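# Unpeg postcards onto mat, clothespins into box

## Task

Remove every postcard from the line and lay them in one flat stack on the mat, then place every clothespin inside the box; all of this must stay in place once the robot lets go, and nothing may end up off the table.

## Robot and tools

Robot: two arms, left_arm and right_arm, each a six-joint arm with a two-finger parallel gripper and a wrist camera. The left arm sits on the +y side of the table and the right arm on the -y side. These names do not match the sides of the camera images. A camera stand stands behind the arms, and loose objects may sometimes get a small push from outside.

Frames: the scene frame has its origin at table-top height, halfway between the nominal arm bases, with +x out over the table and +z up. Measured bases: left_arm at (-0.008, +0.240, +0.022) m, right_arm at (-0.048, -0.223, +0.009) m, both almost unrotated. Each arm reports its hand pose, velocities and targets in its own base frame. The fixed cameras and the table use the scene frame. Motion offsets are expressed along the axes of that arm's current Hand target. The fingers point along the gripper's +z and open along its y. end_effector_position is the point between the pads, about 1 cm behind the tips. Printed poses can be a few centimetres off, more so at long reach.

Row layout: every motion row has 14 numbers. The first 7 belong to left_arm: dx, dy, dz, rx, ry, rz, opening. The next 7 are the same for right_arm. Both arms must always be filled in. The pose numbers are offsets from that arm's Hand target, not absolute poses. A value of 1.0 equals 0.6 m or 180 degrees, and the range is -1 to 1. rx, ry, rz form a single rotation vector. Opening is absolute: +1 is fully open (0.093 m), -1 is closed. Six zeros re-request the current Hand target, and any opening you send is a real command. To keep a gripper unchanged, repeat its present opening.

execute_actions(actions, cameras): actions is a list of actions. Each action is a table of up to 15 rows, one per 1/30 s step. A short table repeats its last row. Every row counts from the pose at the start of that action, so repeating an offset moves the gripper further. An empty list returns state plus all camera images.

move(target, speed, blend, opening_speed, grip_force, blocking, cameras): target is one 14-number row, or a list of up to 15 rows. All rows are offsets from the same starting Hand targets, not chained from one to the next. speed is in m/s, from 0.002 to 2.9, default 0.25. Rotation is limited to twice that value in rad/s. You may give one speed per target. blend is a corner-rounding distance in metres, and 0 stops at each point. opening_speed is the rate of finger change on the -1..1 scale per second, at least 0.2. grip_force is newtons per pad, 10 to 50, and it stays set. Below 50 the fingers close slowly. blocking=false returns after about 0.5 s while the motion continues. The paths are straight and do not avoid obstacles or the other arm. Steer around an arm's own base, not close past it. The whole move lasts at most 10 s. The result adds a move: line with done, off_target, moving, held or fault, plus limit tags. done means the arm is within 10 mm and 2 degrees. Neither done nor off_target tells you whether there is contact.

wait(seconds 0-10) lets time pass; a running move keeps going. stop brakes a running move. zoom_image(camera, region [x0,y0,x1,y1], at most 504x504 px) enlarges part of the latest image. The cameras are cam_head_left, cam_head_right, cam_high, cam_left_wrist and cam_right_wrist, all 672x504. read_manual only gives licence text. finished_scene(scene) ends the scene permanently; the goal must already hold without the robot.

Controller behaviour: each step limits the commanded rotation to 40 degrees from the measured one. Grippers often stop short of, or below, the target and may tilt, especially at long reach. After each motion, check the pose and correct tilt. Resending zeros asks for the target again. If the gripper still falls short, add the missing distance as an offset. To release a push, command a target back beyond the gripper's position.

Grip readings: grip_measured gives the motor position, +1 open to -1 closed. The pads meet at about -0.94. For an object of width w mm, the reading when just touching is about -0.94 + 0.0208*w. Each gripper's bias can read up to 0.02 too high. To grip firmly, command about 0.24 below the touching value. To hold, keep sending that value. To release, send well above it. Thin objects such as postcards give no clear grip signal, so confirm with the cameras.

Things to avoid: dropping items or releasing them while they move, slamming into things, hard pushes, and anything falling or being left off the table, which fails the scene. Also avoid arm-to-arm contact, including one gripper closing on the other's fingers, and strain on the wrist camera cables. Do not hold loads for long, stay stretched out, or push at unreachable poses. These heat the motors: MOTOR HOT appears at 75 °C, an arm folds and idles at 90 °C, and it goes limp at 100 °C.

Each tool is called after "Emit:" as name(argument=value, ...) on one line, values as JSON.

## Session

Emit:
execute_actions(actions=[])

Scene clock: 0.00 s.
left_arm: end_effector_position=(+0.3837, +0.0051, +0.0815) grip_measured=+1.000 end_effector_quat_wxyz=(+0.557, -0.007, +0.830, -0.041) | right_arm: end_effector_position=(+0.3793, -0.0477, +0.0988) grip_measured=+1.000 end_effector_quat_wxyz=(+0.591, +0.087, +0.797, -0.091)
Joint positions: left_arm=[0.066 1.541 0.357 0.796 0.12 -0.032 0.093] | right_arm=[-0.027 1.539 0.321 0.923 0.224 0.023 0.093]
Joint velocities: within noise
Joint torques (N m): no reading
Heat: left arm: 40 °C; right arm: 38 °C.
Hand target: left_arm +0.3871, +0.0053, +0.0890; +0.566, -0.006, +0.823, -0.040 | right_arm +0.3823, -0.0478, +0.1066; +0.601, +0.088, +0.789, -0.090
Tool commands: left_gripper/opening=+1.0 right_gripper/opening=+1.0

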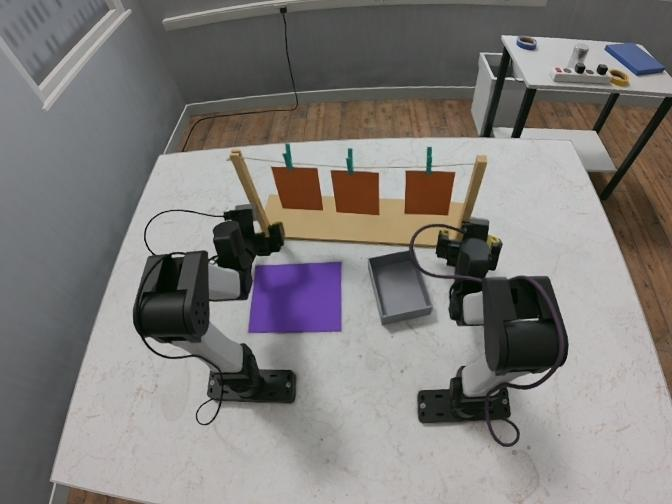

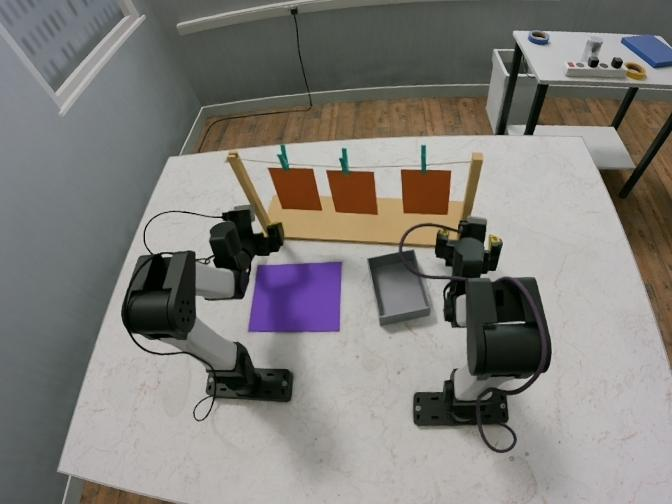

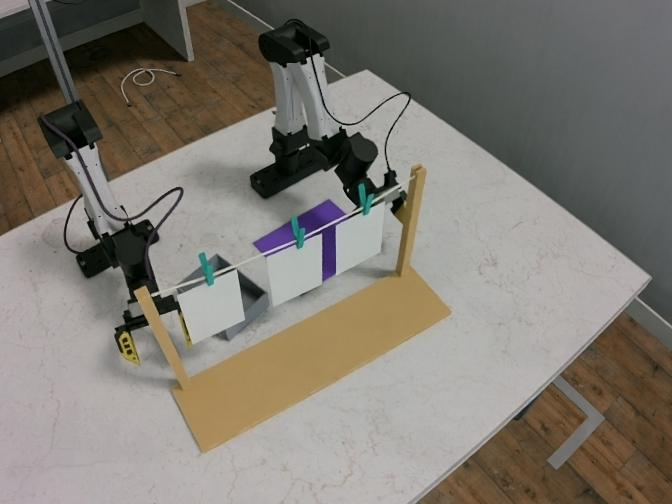

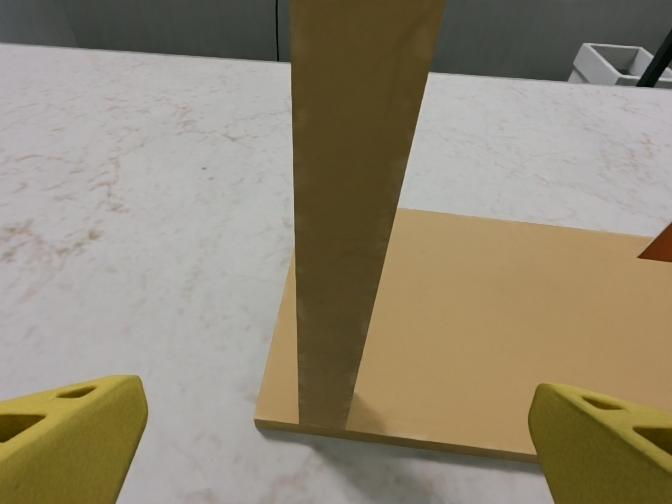

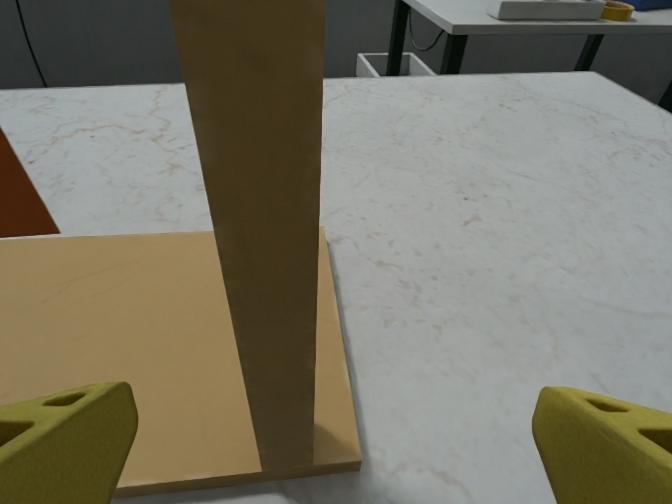

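Emit:
zoom_image(camera="cam_head_left", region=[220, 130, 500, 340])

Emit:
zoom_image(camera="cam_high", region=[120, 150, 460, 405])

Emit:
zoom_image(camera="cam_high", region=[240, 160, 400, 280])

Emit:
zoom_image(camera="cam_head_right", region=[260, 130, 400, 235])

Scaled by 1.800.

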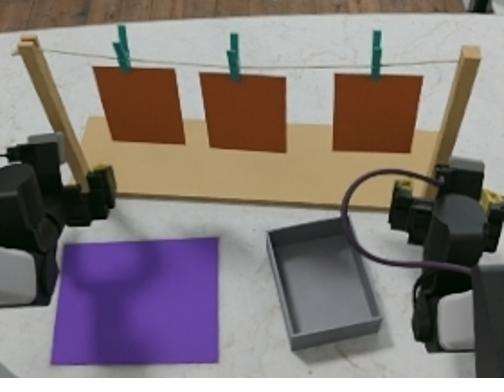

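Scaled by 1.482.

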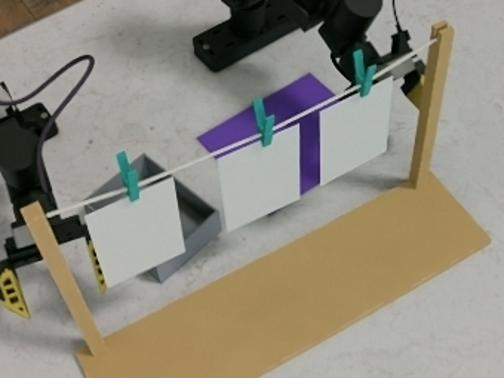

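Scaled by 3.150.

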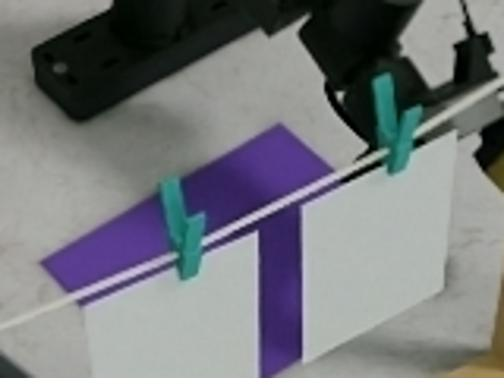

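Scaled by 3.600.

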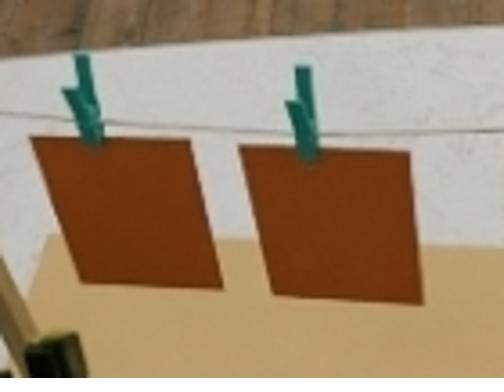

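Emit:
move(target=[-0.115,0,-0.258,0,-0.11,0,1,-0.115,0,-0.258,0,-0.11,0,1], cameras=["all"])

Scene clock: 36.23 s.
left_arm: end_effector_position=(+0.2664, +0.0180, +0.1891) grip_measured=+1.000 end_effector_quat_wxyz=(+0.687, -0.018, +0.726, -0.040) | right_arm: end_effector_position=(+0.2564, -0.0116, +0.1972) grip_measured=+1.000 end_effector_quat_wxyz=(+0.715, +0.061, +0.687, -0.112)
Joint positions: left_arm=[0.236 0.384 0.103 0.225 0.268 -0.069 0.093] | right_arm=[0.301 0.352 0.035 0.372 0.544 -0.095 0.093]
Joint torques (N m): left_arm=[0.8 0.31 9.61 2.01 0.03 0.02] | right_arm=[0.16 0.32 9.05 2.19 0 0.03]
Heat: left arm: 42 °C; right arm: 41 °C.
Hand target: left_arm +0.2674, +0.0182, +0.2084; +0.699, -0.013, +0.714, -0.038 | right_arm +0.2559, -0.0116, +0.2136; +0.728, +0.071, +0.674, -0.104
Off the commanded pose: left_arm 0.019 m, 2 deg | right_arm 0.016 m, 3 deg.
move: off_target (left_arm, right_arm)

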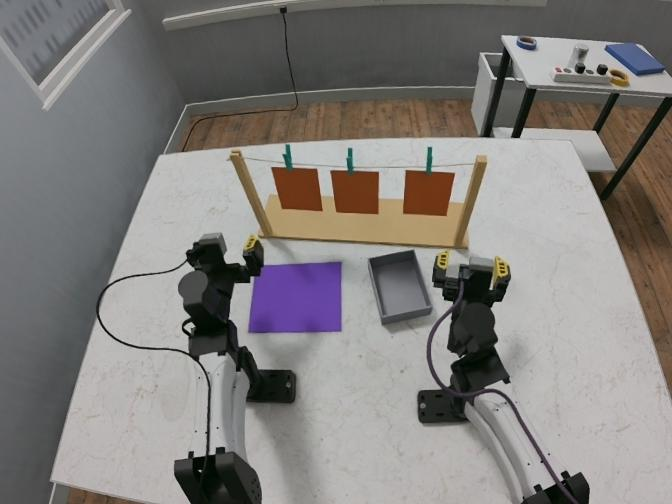

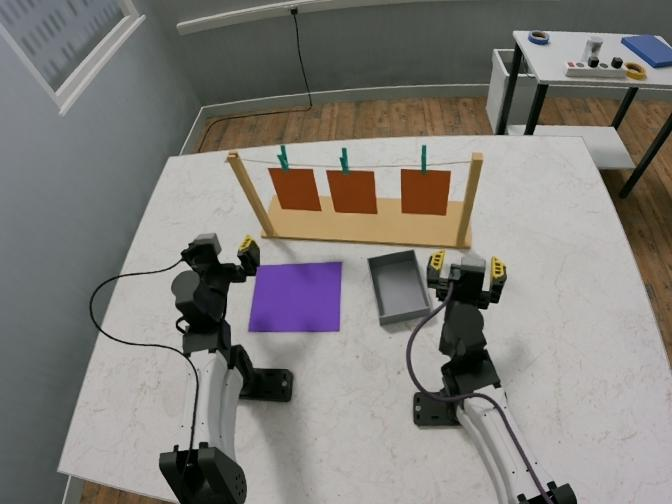

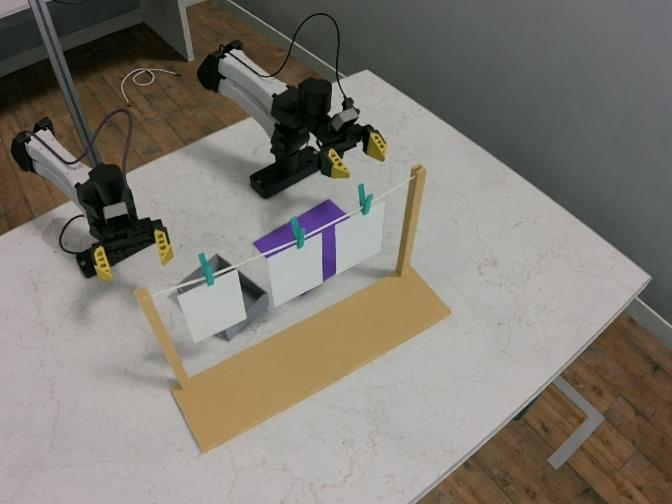

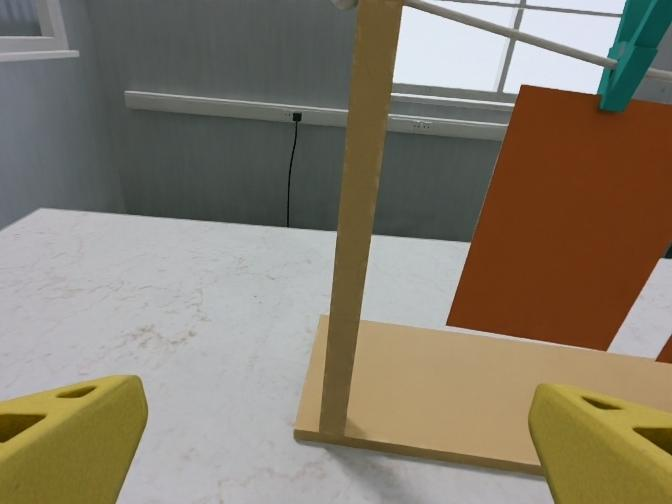

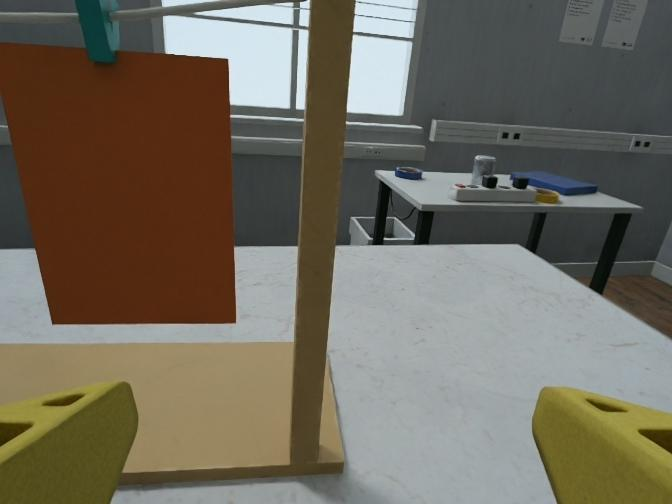

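Emit:
move(target=[0.143,-0.507,0.09,0.294,0.005,0.024,-0.6,0,0,0,0,0,0,1], cameras=["all"])

Scene clock: 92.23 s.
left_arm: end_effector_position=(+0.3059, -0.2872, +0.1327) grip_measured=-0.598 end_effector_quat_wxyz=(+0.613, +0.321, +0.646, -0.323) | right_arm: end_effector_position=(+0.2564, -0.0117, +0.1969) grip_measured=+1.000 end_effector_quat_wxyz=(+0.714, +0.061, +0.688, -0.112)
Joint positions: left_arm=[-0.628 1.785 0.41 1.333 0.319 -0.01 0.016] | right_arm=[0.301 0.352 0.035 0.371 0.545 -0.095 0.093]
Joint torques (N m): left_arm=[-0.06 -5.09 5.61 2.38 0 0.1] | right_arm=[0.21 0.23 9.02 2.18 0 0.04]
Heat: left arm: 49 °C; right arm: 49 °C.
Hand target: left_arm +0.3089, -0.2932, +0.1440; +0.627, +0.326, +0.627, -0.327 | right_arm +0.2559, -0.0116, +0.2137; +0.728, +0.071, +0.674, -0.104
Off the commanded pose: left_arm 0.013 m, 3 deg | right_arm 0.017 m, 3 deg.
move: off_target (left_arm, right_arm)

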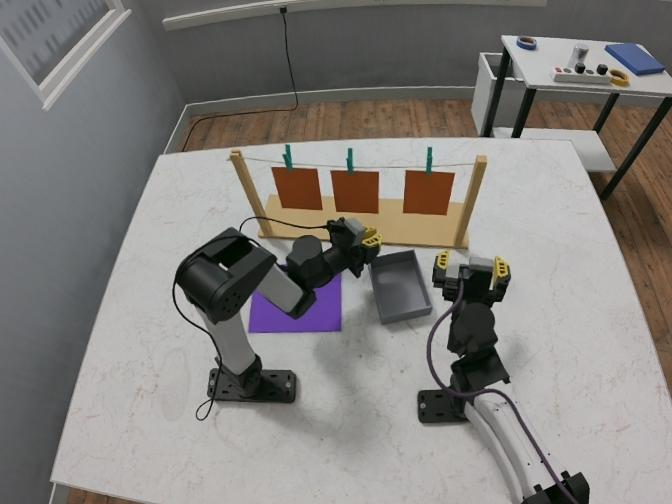

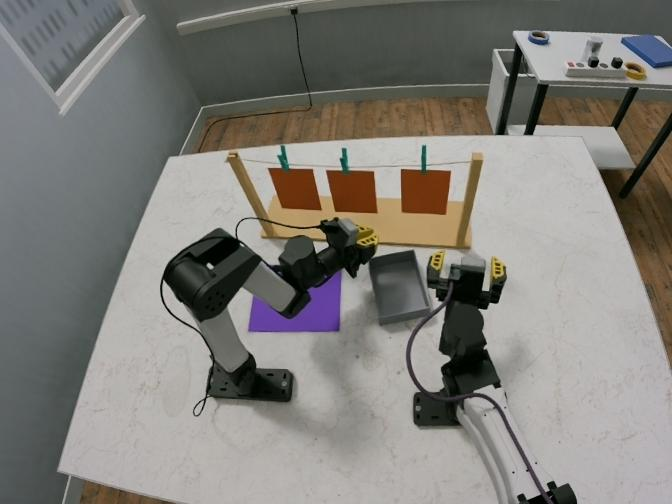

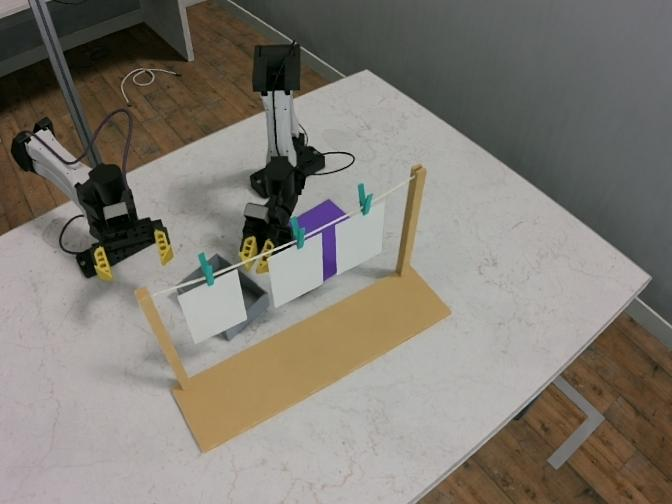

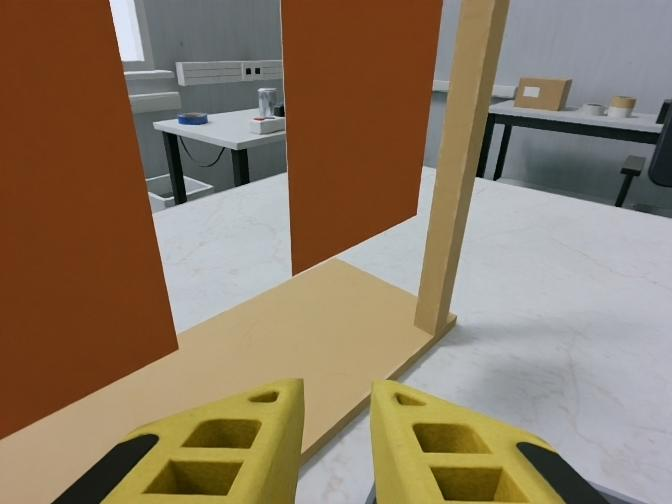

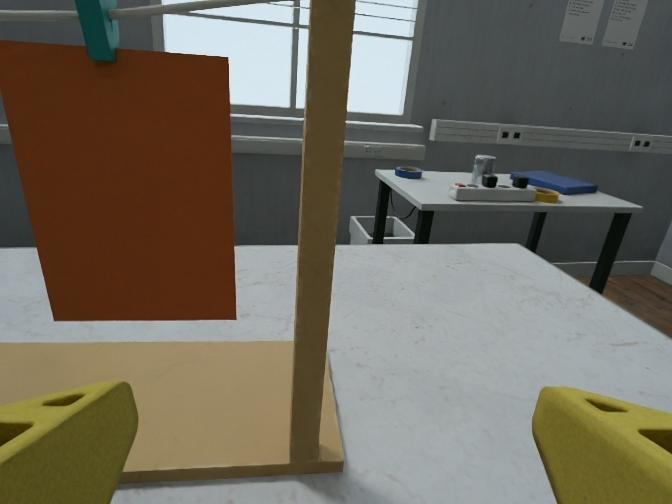

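Emit:
move(target=[-0.028,0.0175,0.105,0,0,0,-0.6,-0.275,0.007,0.2545,-0.494,0.104,-0.098,1], cameras=["all"])

Scene clock: 135.40 s.
left_arm: end_effector_position=(+0.3486, -0.3340, +0.1570) grip_measured=-0.598 end_effector_quat_wxyz=(+0.622, +0.326, +0.630, -0.332) | right_arm: end_effector_position=(+0.3914, -0.0372, +0.3875) grip_measured=+1.000 end_effector_quat_wxyz=(+0.550, -0.432, +0.683, +0.213)
Joint positions: left_arm=[-0.657 1.88 0.683 1.19 0.31 -0.01 0.016] | right_arm=[-0.512 1.902 2.272 -1.569 -1.237 -1.373 0.093]
Joint torques (N m): left_arm=[-0.27 -6.49 6.58 1.97 -0.24 0.1] | right_arm=[0.39 -6.78 6.63 0.82 -0.82 -0.1]
Heat: left arm: 49 °C; right arm: 52 °C.
Hand target: left_arm +0.3535, -0.3388, +0.1608; +0.627, +0.326, +0.627, -0.327 | right_arm +0.3931, -0.0355, +0.3902; +0.439, -0.534, +0.654, +0.306
Off the commanded pose: left_arm 0.008 m, 1 deg | right_arm 0.004 m, 21 deg.
joint sent to its limit (right arm) — joint 4 (wrist pitch), lower limit. The joint targets are off in orientation, not in position.
move: off_target (right_arm)

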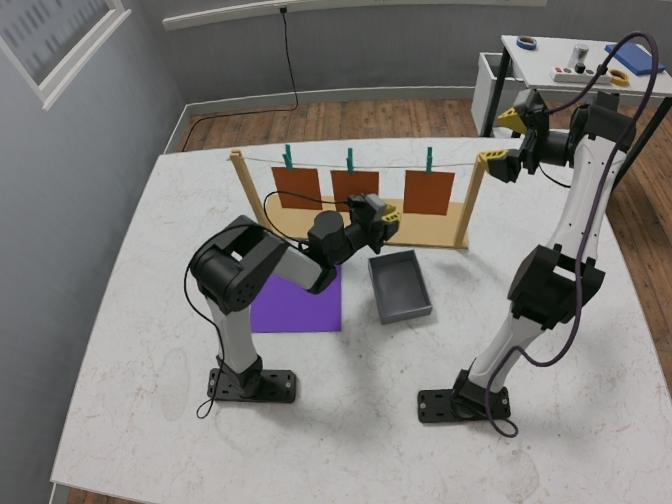

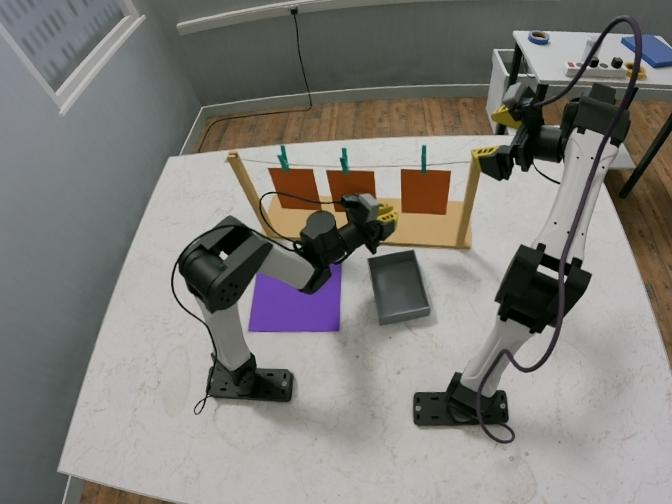

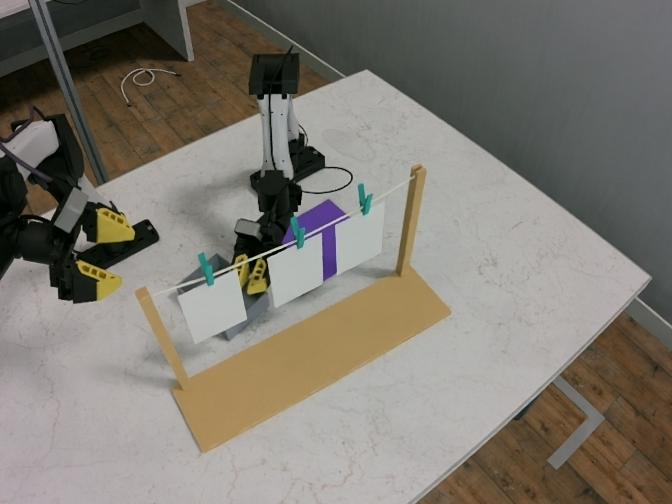

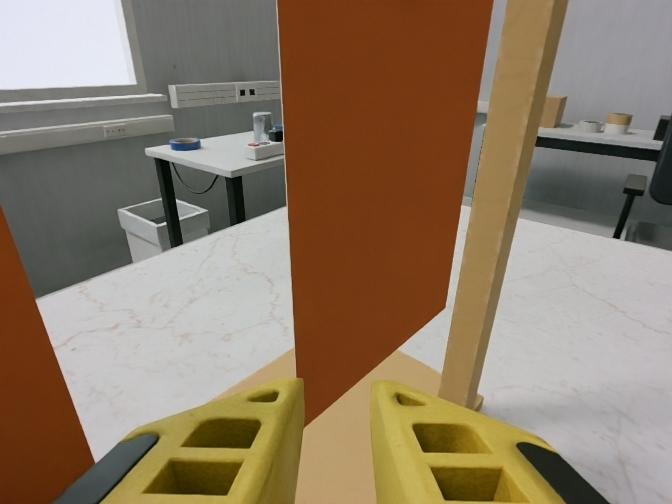

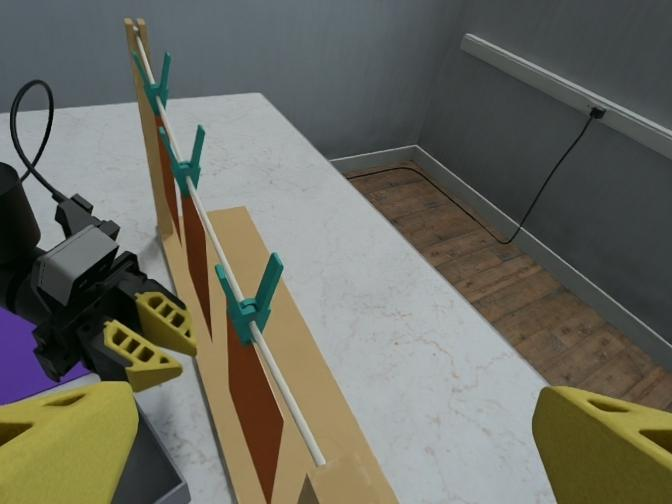

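Emit:
move(target=[[0,0.0195,0,0,0,0,-0.6,0.014,0.004,0.055,0,0,0,1],[0,0.0195,0.077,0,0,0,-0.6,0.028,0.0087,0.111,0,0,0,1]], cameras=["cam_left_wrist","cam_right_wrist","cam_high"])

Scene clock: 162.33 s.
left_arm: end_effector_position=(+0.3843, -0.3655, +0.1569) grip_measured=-0.598 end_effector_quat_wxyz=(+0.621, +0.327, +0.630, -0.332) | right_arm: end_effector_position=(+0.4022, +0.0156, +0.3505) grip_measured=+1.000 end_effector_quat_wxyz=(+0.498, -0.487, +0.671, +0.254)
Joint positions: left_arm=[-0.665 2.008 0.892 1.108 0.305 -0.01 0.016] | right_arm=[-0.357 1.935 2.212 -1.57 -1.17 -1.427 0.093]
Joint torques (N m): left_arm=[-0.12 -7.66 7.01 1.97 -0.25 0.1] | right_arm=[0.2 -7.27 4.49 0.71 -0.79 -0.17]
Heat: left arm: 49 °C; right arm: 49 °C.
Hand target: left_arm +0.3897, -0.3699, +0.1609; +0.627, +0.326, +0.627, -0.327 | right_arm +0.4039, +0.0165, +0.3461; +0.439, -0.534, +0.654, +0.307
Off the commanded pose: left_arm 0.008 m, 1 deg | right_arm 0.005 m, 11 deg.
joint sent to its limit (right arm) — joint 4 (wrist pitch), lower limit. The joint targets are off in orientation, not in position.
move: off_target (right_arm)
Images, in order (width x height): cam_high 672x504, cam_left_wrist 672x504, cam_right_wrist 672x504.

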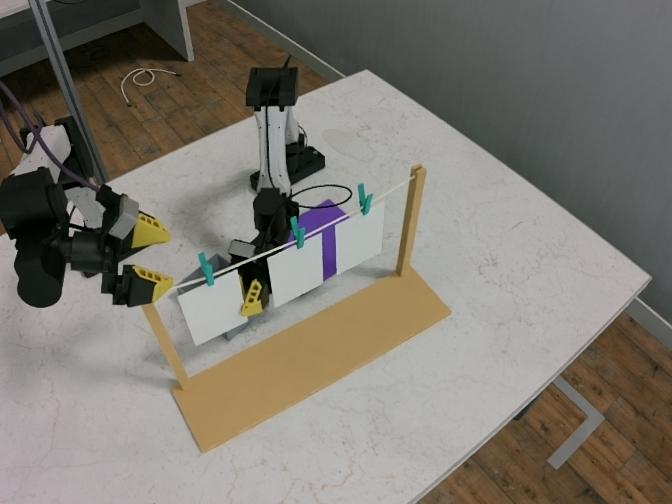

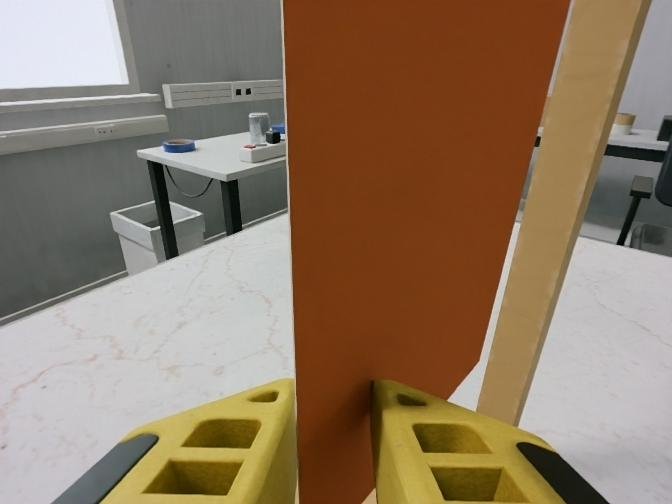

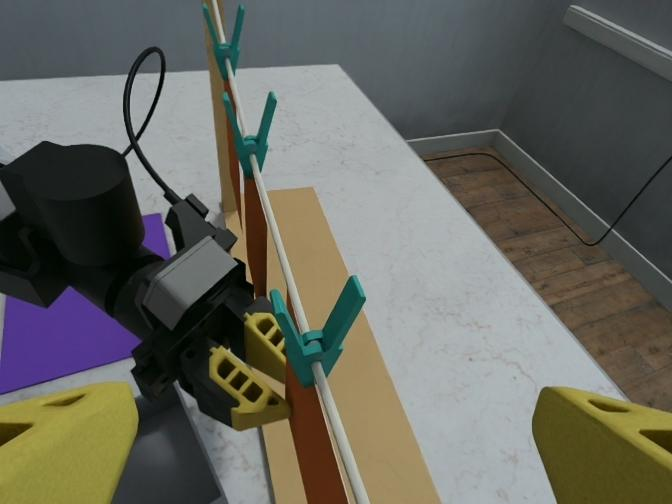

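Emit:
move(target=[[0,0.013,0,0,0,0,-0.6,0,0,0,0,0,0,1],[0,0.013,0.005,0,0,0,-0.6,0,0,0,0,0,0,1]], cameras=["cam_left_wrist"])

Scene clock: 170.27 s.
left_arm: end_effector_position=(+0.3922, -0.3647, +0.1572) grip_measured=-0.598 end_effector_quat_wxyz=(+0.623, +0.323, +0.631, -0.329) | right_arm: end_effector_position=(+0.4023, +0.0156, +0.3504) grip_measured=+1.000 end_effector_quat_wxyz=(+0.498, -0.487, +0.671, +0.253)
Joint positions: left_arm=[-0.655 2.022 0.915 1.1 0.304 -0.01 0.016] | right_arm=[-0.357 1.935 2.212 -1.57 -1.169 -1.427 0.093]
Joint torques (N m): left_arm=[0.53 -7.76 7.05 1.96 -0.05 0.1] | right_arm=[0.18 -7.3 4.52 0.72 -0.8 -0.16]
Heat: left arm: 50 °C; right arm: 48 °C.
Hand target: left_arm +0.3977, -0.3679, +0.1608; +0.627, +0.326, +0.627, -0.327 | right_arm +0.4039, +0.0165, +0.3461; +0.439, -0.534, +0.654, +0.307
Off the commanded pose: left_arm 0.007 m, 1 deg | right_arm 0.005 m, 11 deg.
joint sent to its limit (right arm) — joint 4 (wrist pitch), lower limit. The joint targets are off in orientation, not in position.
move: off_target (right_arm)
Images, in order (width x height): cam_left_wrist 672x504.

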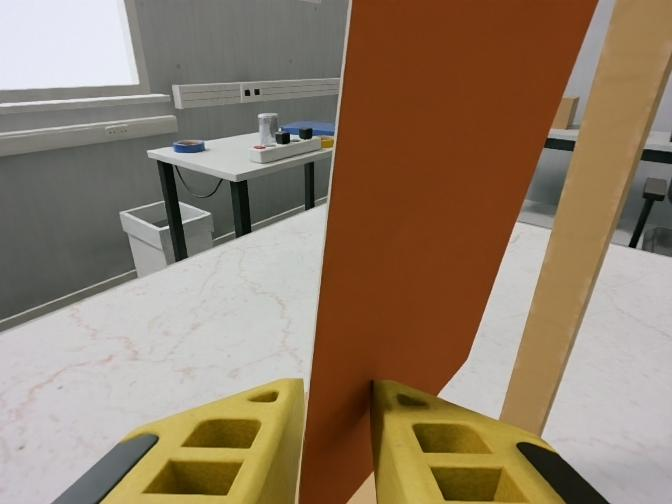

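Emit:
move(target=[0,-0.005,0,0,0,0,-1,0,0,0,0,0,0,1], grip_force=[20,50], cameras=["cam_left_wrist","cam_right_wrist"])

Scene clock: 177.57 s.
left_arm: end_effector_position=(+0.3920, -0.3648, +0.1571) grip_measured=-0.980 end_effector_quat_wxyz=(+0.623, +0.324, +0.631, -0.329) | right_arm: end_effector_position=(+0.4023, +0.0156, +0.3504) grip_measured=+1.000 end_effector_quat_wxyz=(+0.498, -0.487, +0.671, +0.253)
Joint positions: left_arm=[-0.655 2.022 0.915 1.099 0.304 -0.009 0] | right_arm=[-0.357 1.935 2.212 -1.57 -1.169 -1.427 0.093]
Joint torques (N m): left_arm=[-0.16 -7.95 6.74 1.98 -0.13 0.08] | right_arm=[0.21 -7.27 4.53 0.72 -0.8 -0.17]
Heat: left arm: 49 °C; right arm: 48 °C.
Hand target: left_arm +0.3952, -0.3697, +0.1608; +0.627, +0.326, +0.627, -0.327 | right_arm +0.4039, +0.0165, +0.3461; +0.439, -0.534, +0.654, +0.307
Off the commanded pose: left_arm 0.007 m, 1 deg | right_arm 0.005 m, 11 deg.
joint sent to its limit (right arm) — joint 4 (wrist pitch), lower limit. The joint targets are off in orientation, not in position.
grip_force (N): 20, 50
move: off_target (right_arm)
Images, in order (width x height): cam_left_wrist 672x504, cam_right_wrist 672x504.

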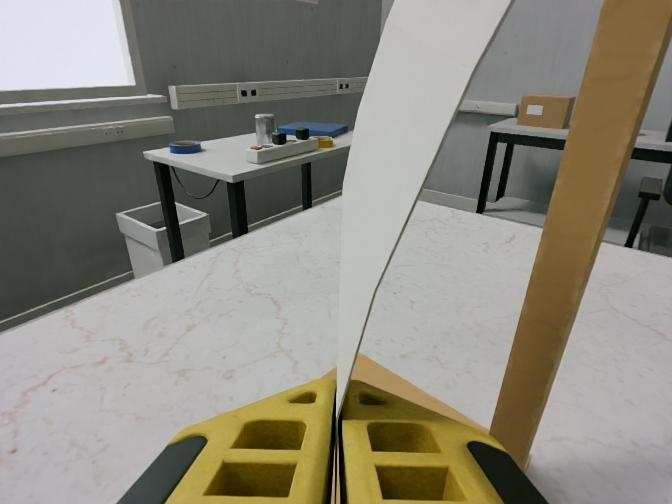

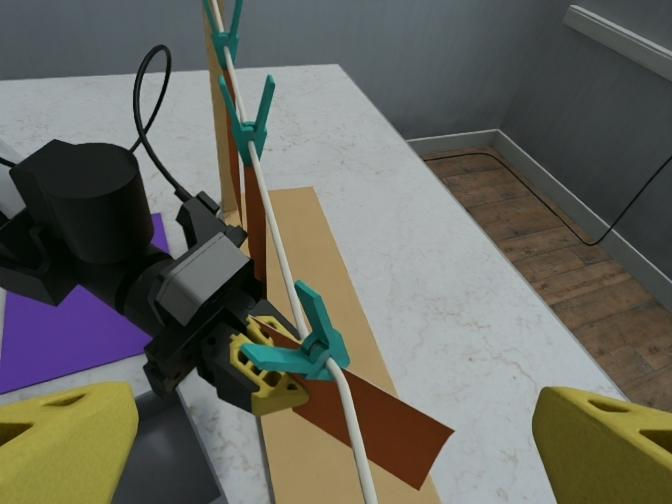

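Emit:
move(target=[0.045,0,0,0,0,0,-1,0,0,0,0,0,0,1], cameras=["cam_left_wrist","cam_right_wrist","cam_high"], grip_force=[50,50], speed=0.05)

Scene clock: 186.40 s.
left_arm: end_effector_position=(+0.3906, -0.3694, +0.1473) grip_measured=-0.982 end_effector_quat_wxyz=(+0.636, +0.326, +0.613, -0.335) | right_arm: end_effector_position=(+0.4023, +0.0156, +0.3504) grip_measured=+1.000 end_effector_quat_wxyz=(+0.498, -0.487, +0.671, +0.253)
Joint positions: left_arm=[-0.661 2.094 0.915 1.216 0.313 -0.008 0] | right_arm=[-0.357 1.935 2.212 -1.57 -1.169 -1.427 0.093]
Joint torques (N m): left_arm=[0.39 -7.04 5.18 1.8 -0.23 0.07] | right_arm=[0.21 -7.3 4.52 0.72 -0.81 -0.17]
Heat: left arm: 49 °C; right arm: 47 °C.
Hand target: left_arm +0.3952, -0.3697, +0.1339; +0.627, +0.326, +0.627, -0.327 | right_arm +0.4039, +0.0165, +0.3461; +0.439, -0.534, +0.654, +0.307
Off the commanded pose: left_arm 0.014 m, 2 deg | right_arm 0.005 m, 11 deg.
joint sent to its limit (right arm) — joint 4 (wrist pitch), lower limit. The joint targets are off in orientation, not in position.
move: off_target (left_arm, right_arm)
Images, in order (width x height): cam_high 672x504, cam_left_wrist 672x504, cam_right_wrist 672x504.

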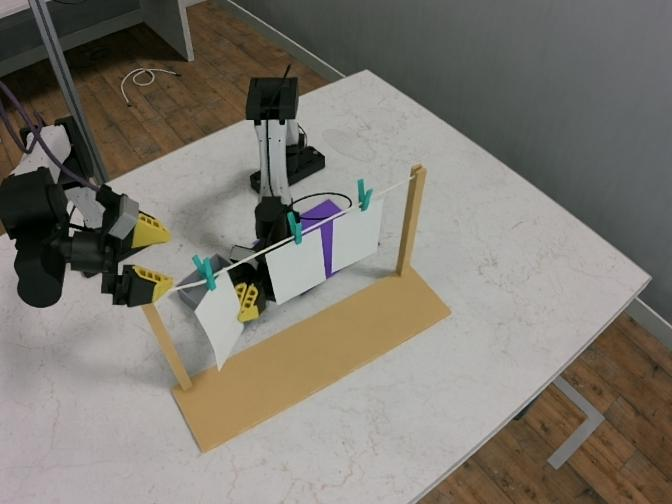

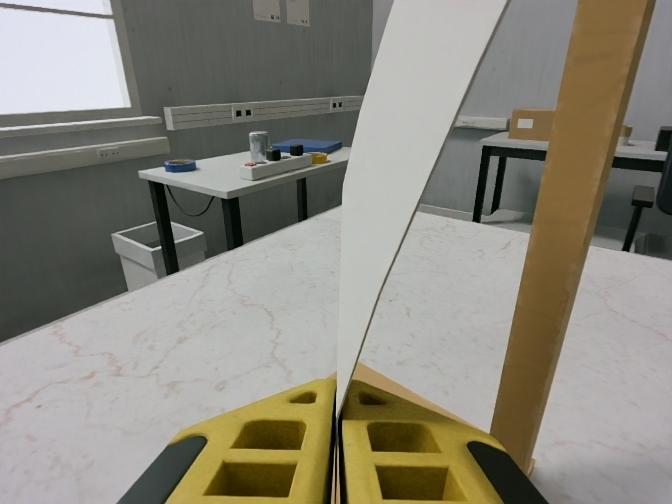

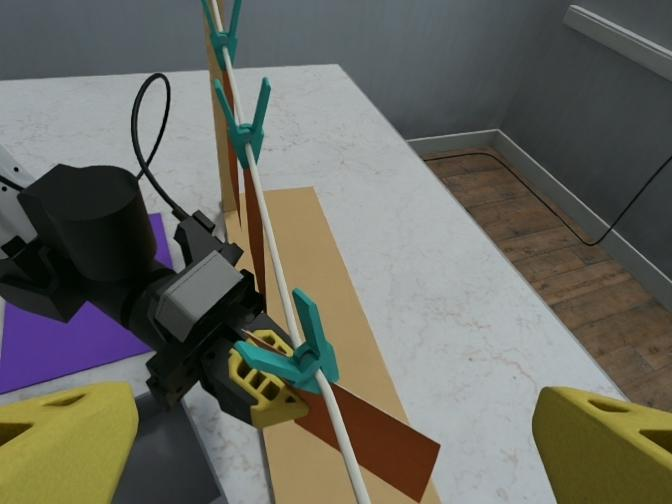

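Emit:
move(target=[0.05,0,0,0,0,0,-1,0,0,0,0,0,0,1], cameras=["cam_left_wrist","cam_right_wrist"], speed=0.05)

Scene clock: 192.70 s.
left_arm: end_effector_position=(+0.3914, -0.3700, +0.0985) grip_measured=-0.982 end_effector_quat_wxyz=(+0.614, +0.330, +0.636, -0.331) | right_arm: end_effector_position=(+0.4023, +0.0156, +0.3504) grip_measured=+1.000 end_effector_quat_wxyz=(+0.498, -0.487, +0.671, +0.253)
Joint positions: left_arm=[-0.661 2.214 0.915 1.271 0.313 -0.007 0] | right_arm=[-0.357 1.935 2.212 -1.57 -1.169 -1.427 0.093]
Joint torques (N m): left_arm=[0.36 -8.49 4.68 2.35 -0.22 0.07] | right_arm=[0.2 -7.3 4.53 0.72 -0.81 -0.16]
Heat: left arm: 49 °C; right arm: 47 °C.
Hand target: left_arm +0.3953, -0.3697, +0.1037; +0.627, +0.326, +0.627, -0.327 | right_arm +0.4039, +0.0165, +0.3461; +0.439, -0.534, +0.654, +0.307
Off the commanded pose: left_arm 0.007 m, 2 deg | right_arm 0.005 m, 11 deg.
joint sent to its limit (right arm) — joint 4 (wrist pitch), lower limit. The joint targets are off in orientation, not in position.
move: off_target (right_arm)
Images, in order (width x height): cam_left_wrist 672x504, cam_right_wrist 672x504.

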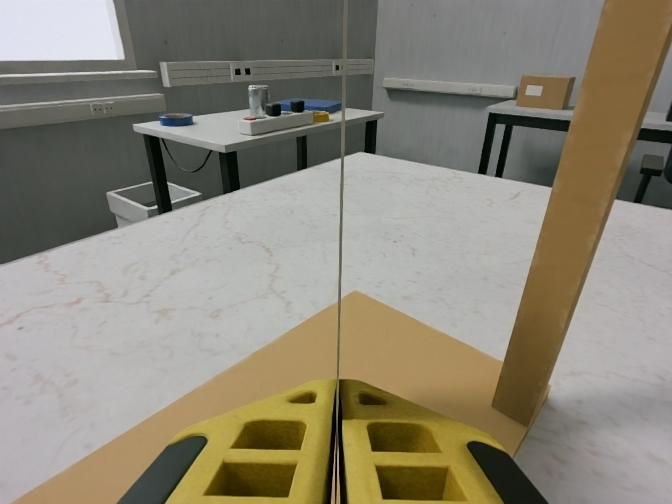

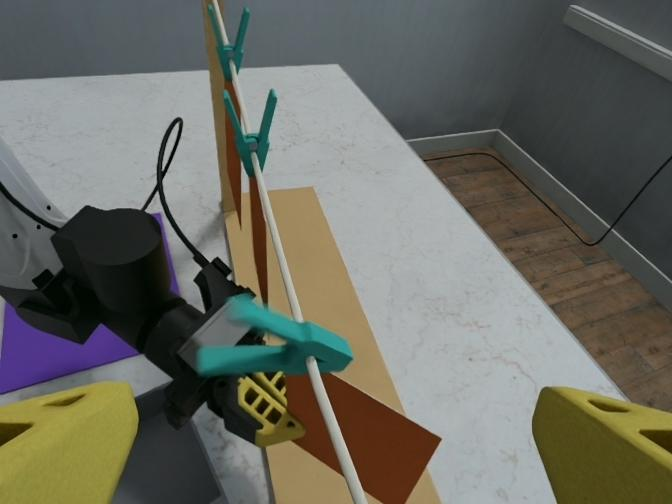

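Emit:
move(target=[[0,0,-0.25,0,0,0,-1,0,0,0,0,0,0,1],[-0.16,0.045,-0.63,0.04,0.2535,-0.432,-1,0,0,0,0,0,0,1]], blend=[0.03,0], cameras=["all"])

Scene clock: 236.17 s.
left_arm: end_effector_position=(+0.2010, -0.0475, +0.1914) grip_measured=-0.982 end_effector_quat_wxyz=(+0.106, -0.073, +0.880, -0.458) | right_arm: end_effector_position=(+0.4023, +0.0156, +0.3504) grip_measured=+1.000 end_effector_quat_wxyz=(+0.498, -0.487, +0.671, +0.253)
Joint positions: left_arm=[0.495 1.294 1.011 -1.557 0.954 0.47 0] | right_arm=[-0.357 1.935 2.212 -1.57 -1.169 -1.427 0.093]
Joint torques (N m): left_arm=[0.68 -4.12 6.95 -0.26 0.39 -0.01] | right_arm=[0.21 -7.28 4.52 0.71 -0.81 -0.16]
Heat: left arm: 47 °C; right arm: 45 °C.
Hand target: left_arm +0.2006, -0.0444, +0.1994; -0.001, -0.001, +0.847, -0.532 | right_arm +0.4039, +0.0165, +0.3461; +0.439, -0.534, +0.654, +0.307
Off the commanded pose: left_arm 0.009 m, 17 deg | right_arm 0.005 m, 11 deg.
joint sent to its limit (left arm) — joint 4 (wrist pitch), lower limit. The joint targets are off in orientation, not in position.
joint sent to its limit (right arm) — joint 4 (wrist pitch), lower limit. The joint targets are off in orientation, not in position.
move: off_target (left_arm, right_arm)

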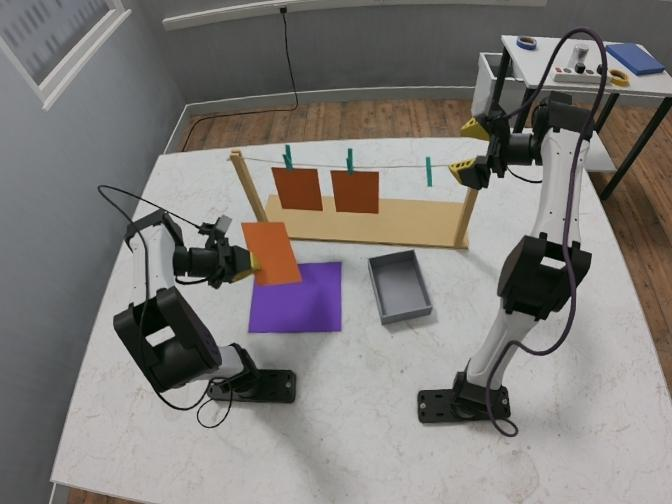

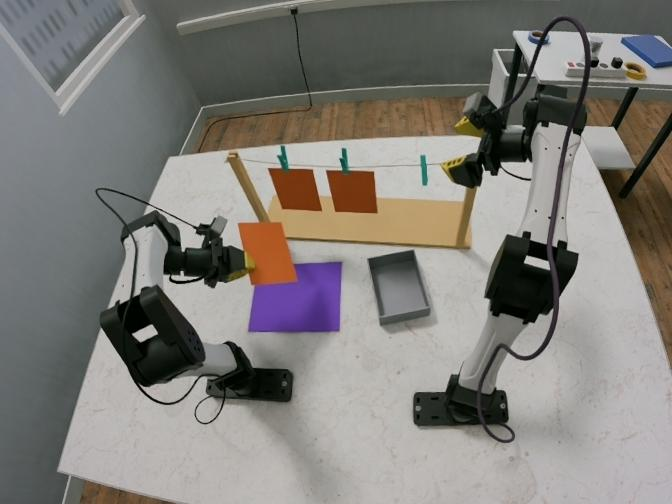

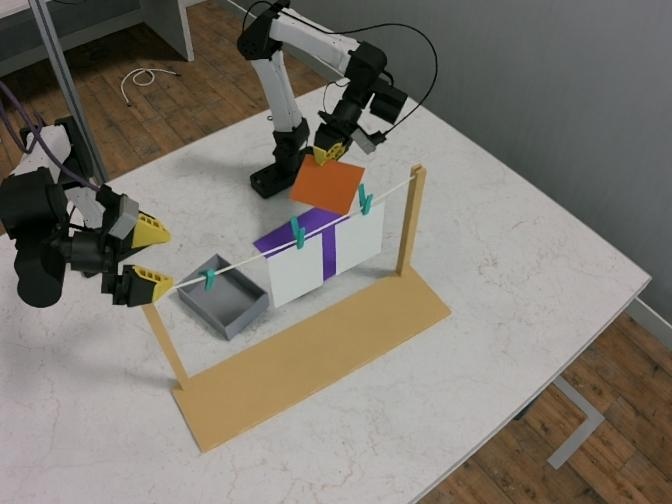

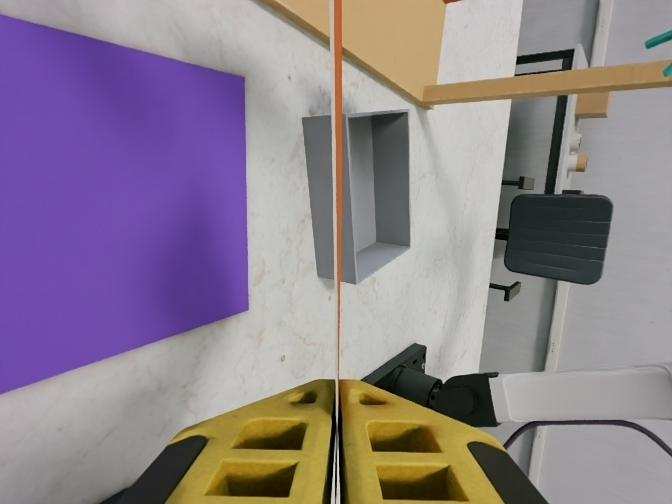

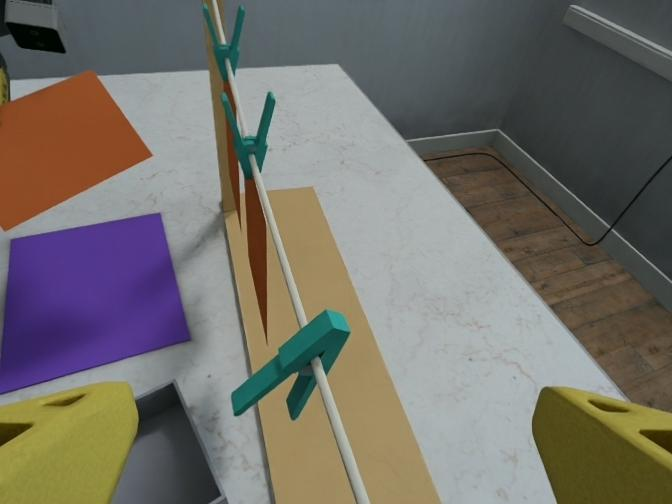

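Emit:
move(target=[0,0.233,0.131,0,0,0,-1,0,0,0,0,0,0,1], cameras=["cam_head_left","cam_high","cam_left_wrist"], speed=0.15)

Scene clock: 250.77 s.
left_arm: end_effector_position=(+0.2003, -0.0540, +0.0425) grip_measured=-0.982 end_effector_quat_wxyz=(-0.003, -0.010, +0.845, -0.534) | right_arm: end_effector_position=(+0.4023, +0.0156, +0.3504) grip_measured=+1.000 end_effector_quat_wxyz=(+0.498, -0.487, +0.671, +0.253)
Joint positions: left_arm=[0.457 1.917 0.807 -1.205 0.949 0.829 0] | right_arm=[-0.357 1.935 2.212 -1.57 -1.169 -1.427 0.093]
Joint torques (N m): left_arm=[-0.24 -5.15 2.45 -0.71 0.31 0.13] | right_arm=[0.21 -7.3 4.51 0.72 -0.79 -0.17]
Heat: left arm: 48 °C; right arm: 45 °C.
Hand target: left_arm +0.2004, -0.0544, +0.0394; +0.000, +0.000, +0.847, -0.532 | right_arm +0.4039, +0.0165, +0.3461; +0.439, -0.534, +0.654, +0.307
Off the commanded pose: left_arm 0.003 m, 1 deg | right_arm 0.005 m, 11 deg.
joint sent to its limit (right arm) — joint 4 (wrist pitch), lower limit. The joint targets are off in orientation, not in position.
move: off_target (right_arm)
Images, in order (width x height): cam_head_left 672x504, cam_high 672x504, cam_left_wrist 672x504.

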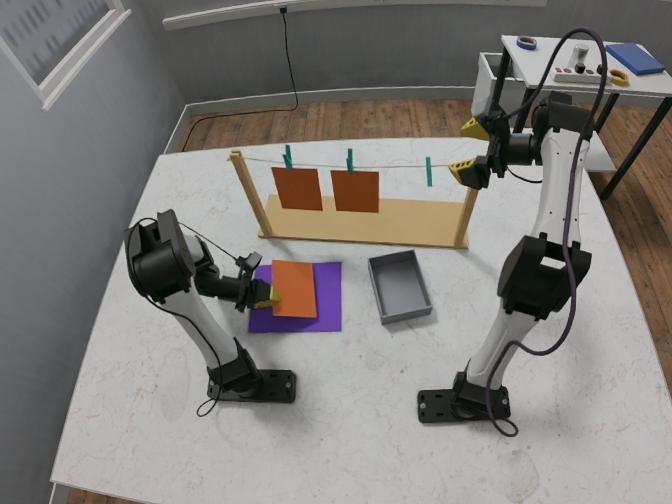

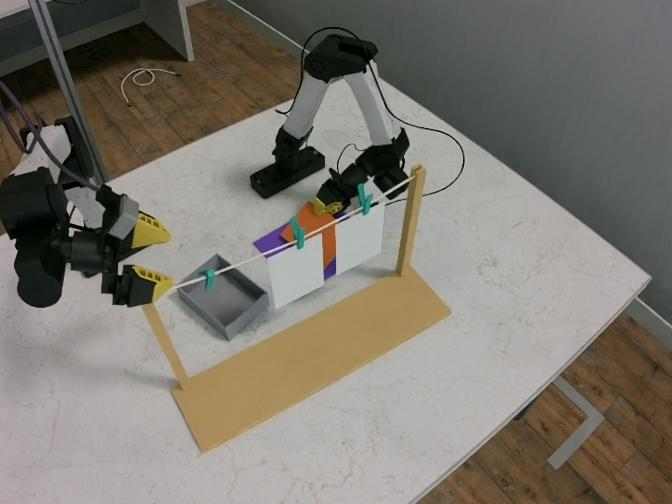

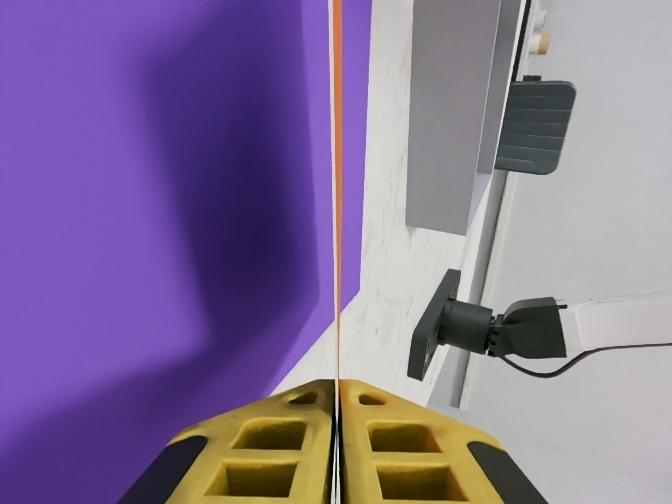

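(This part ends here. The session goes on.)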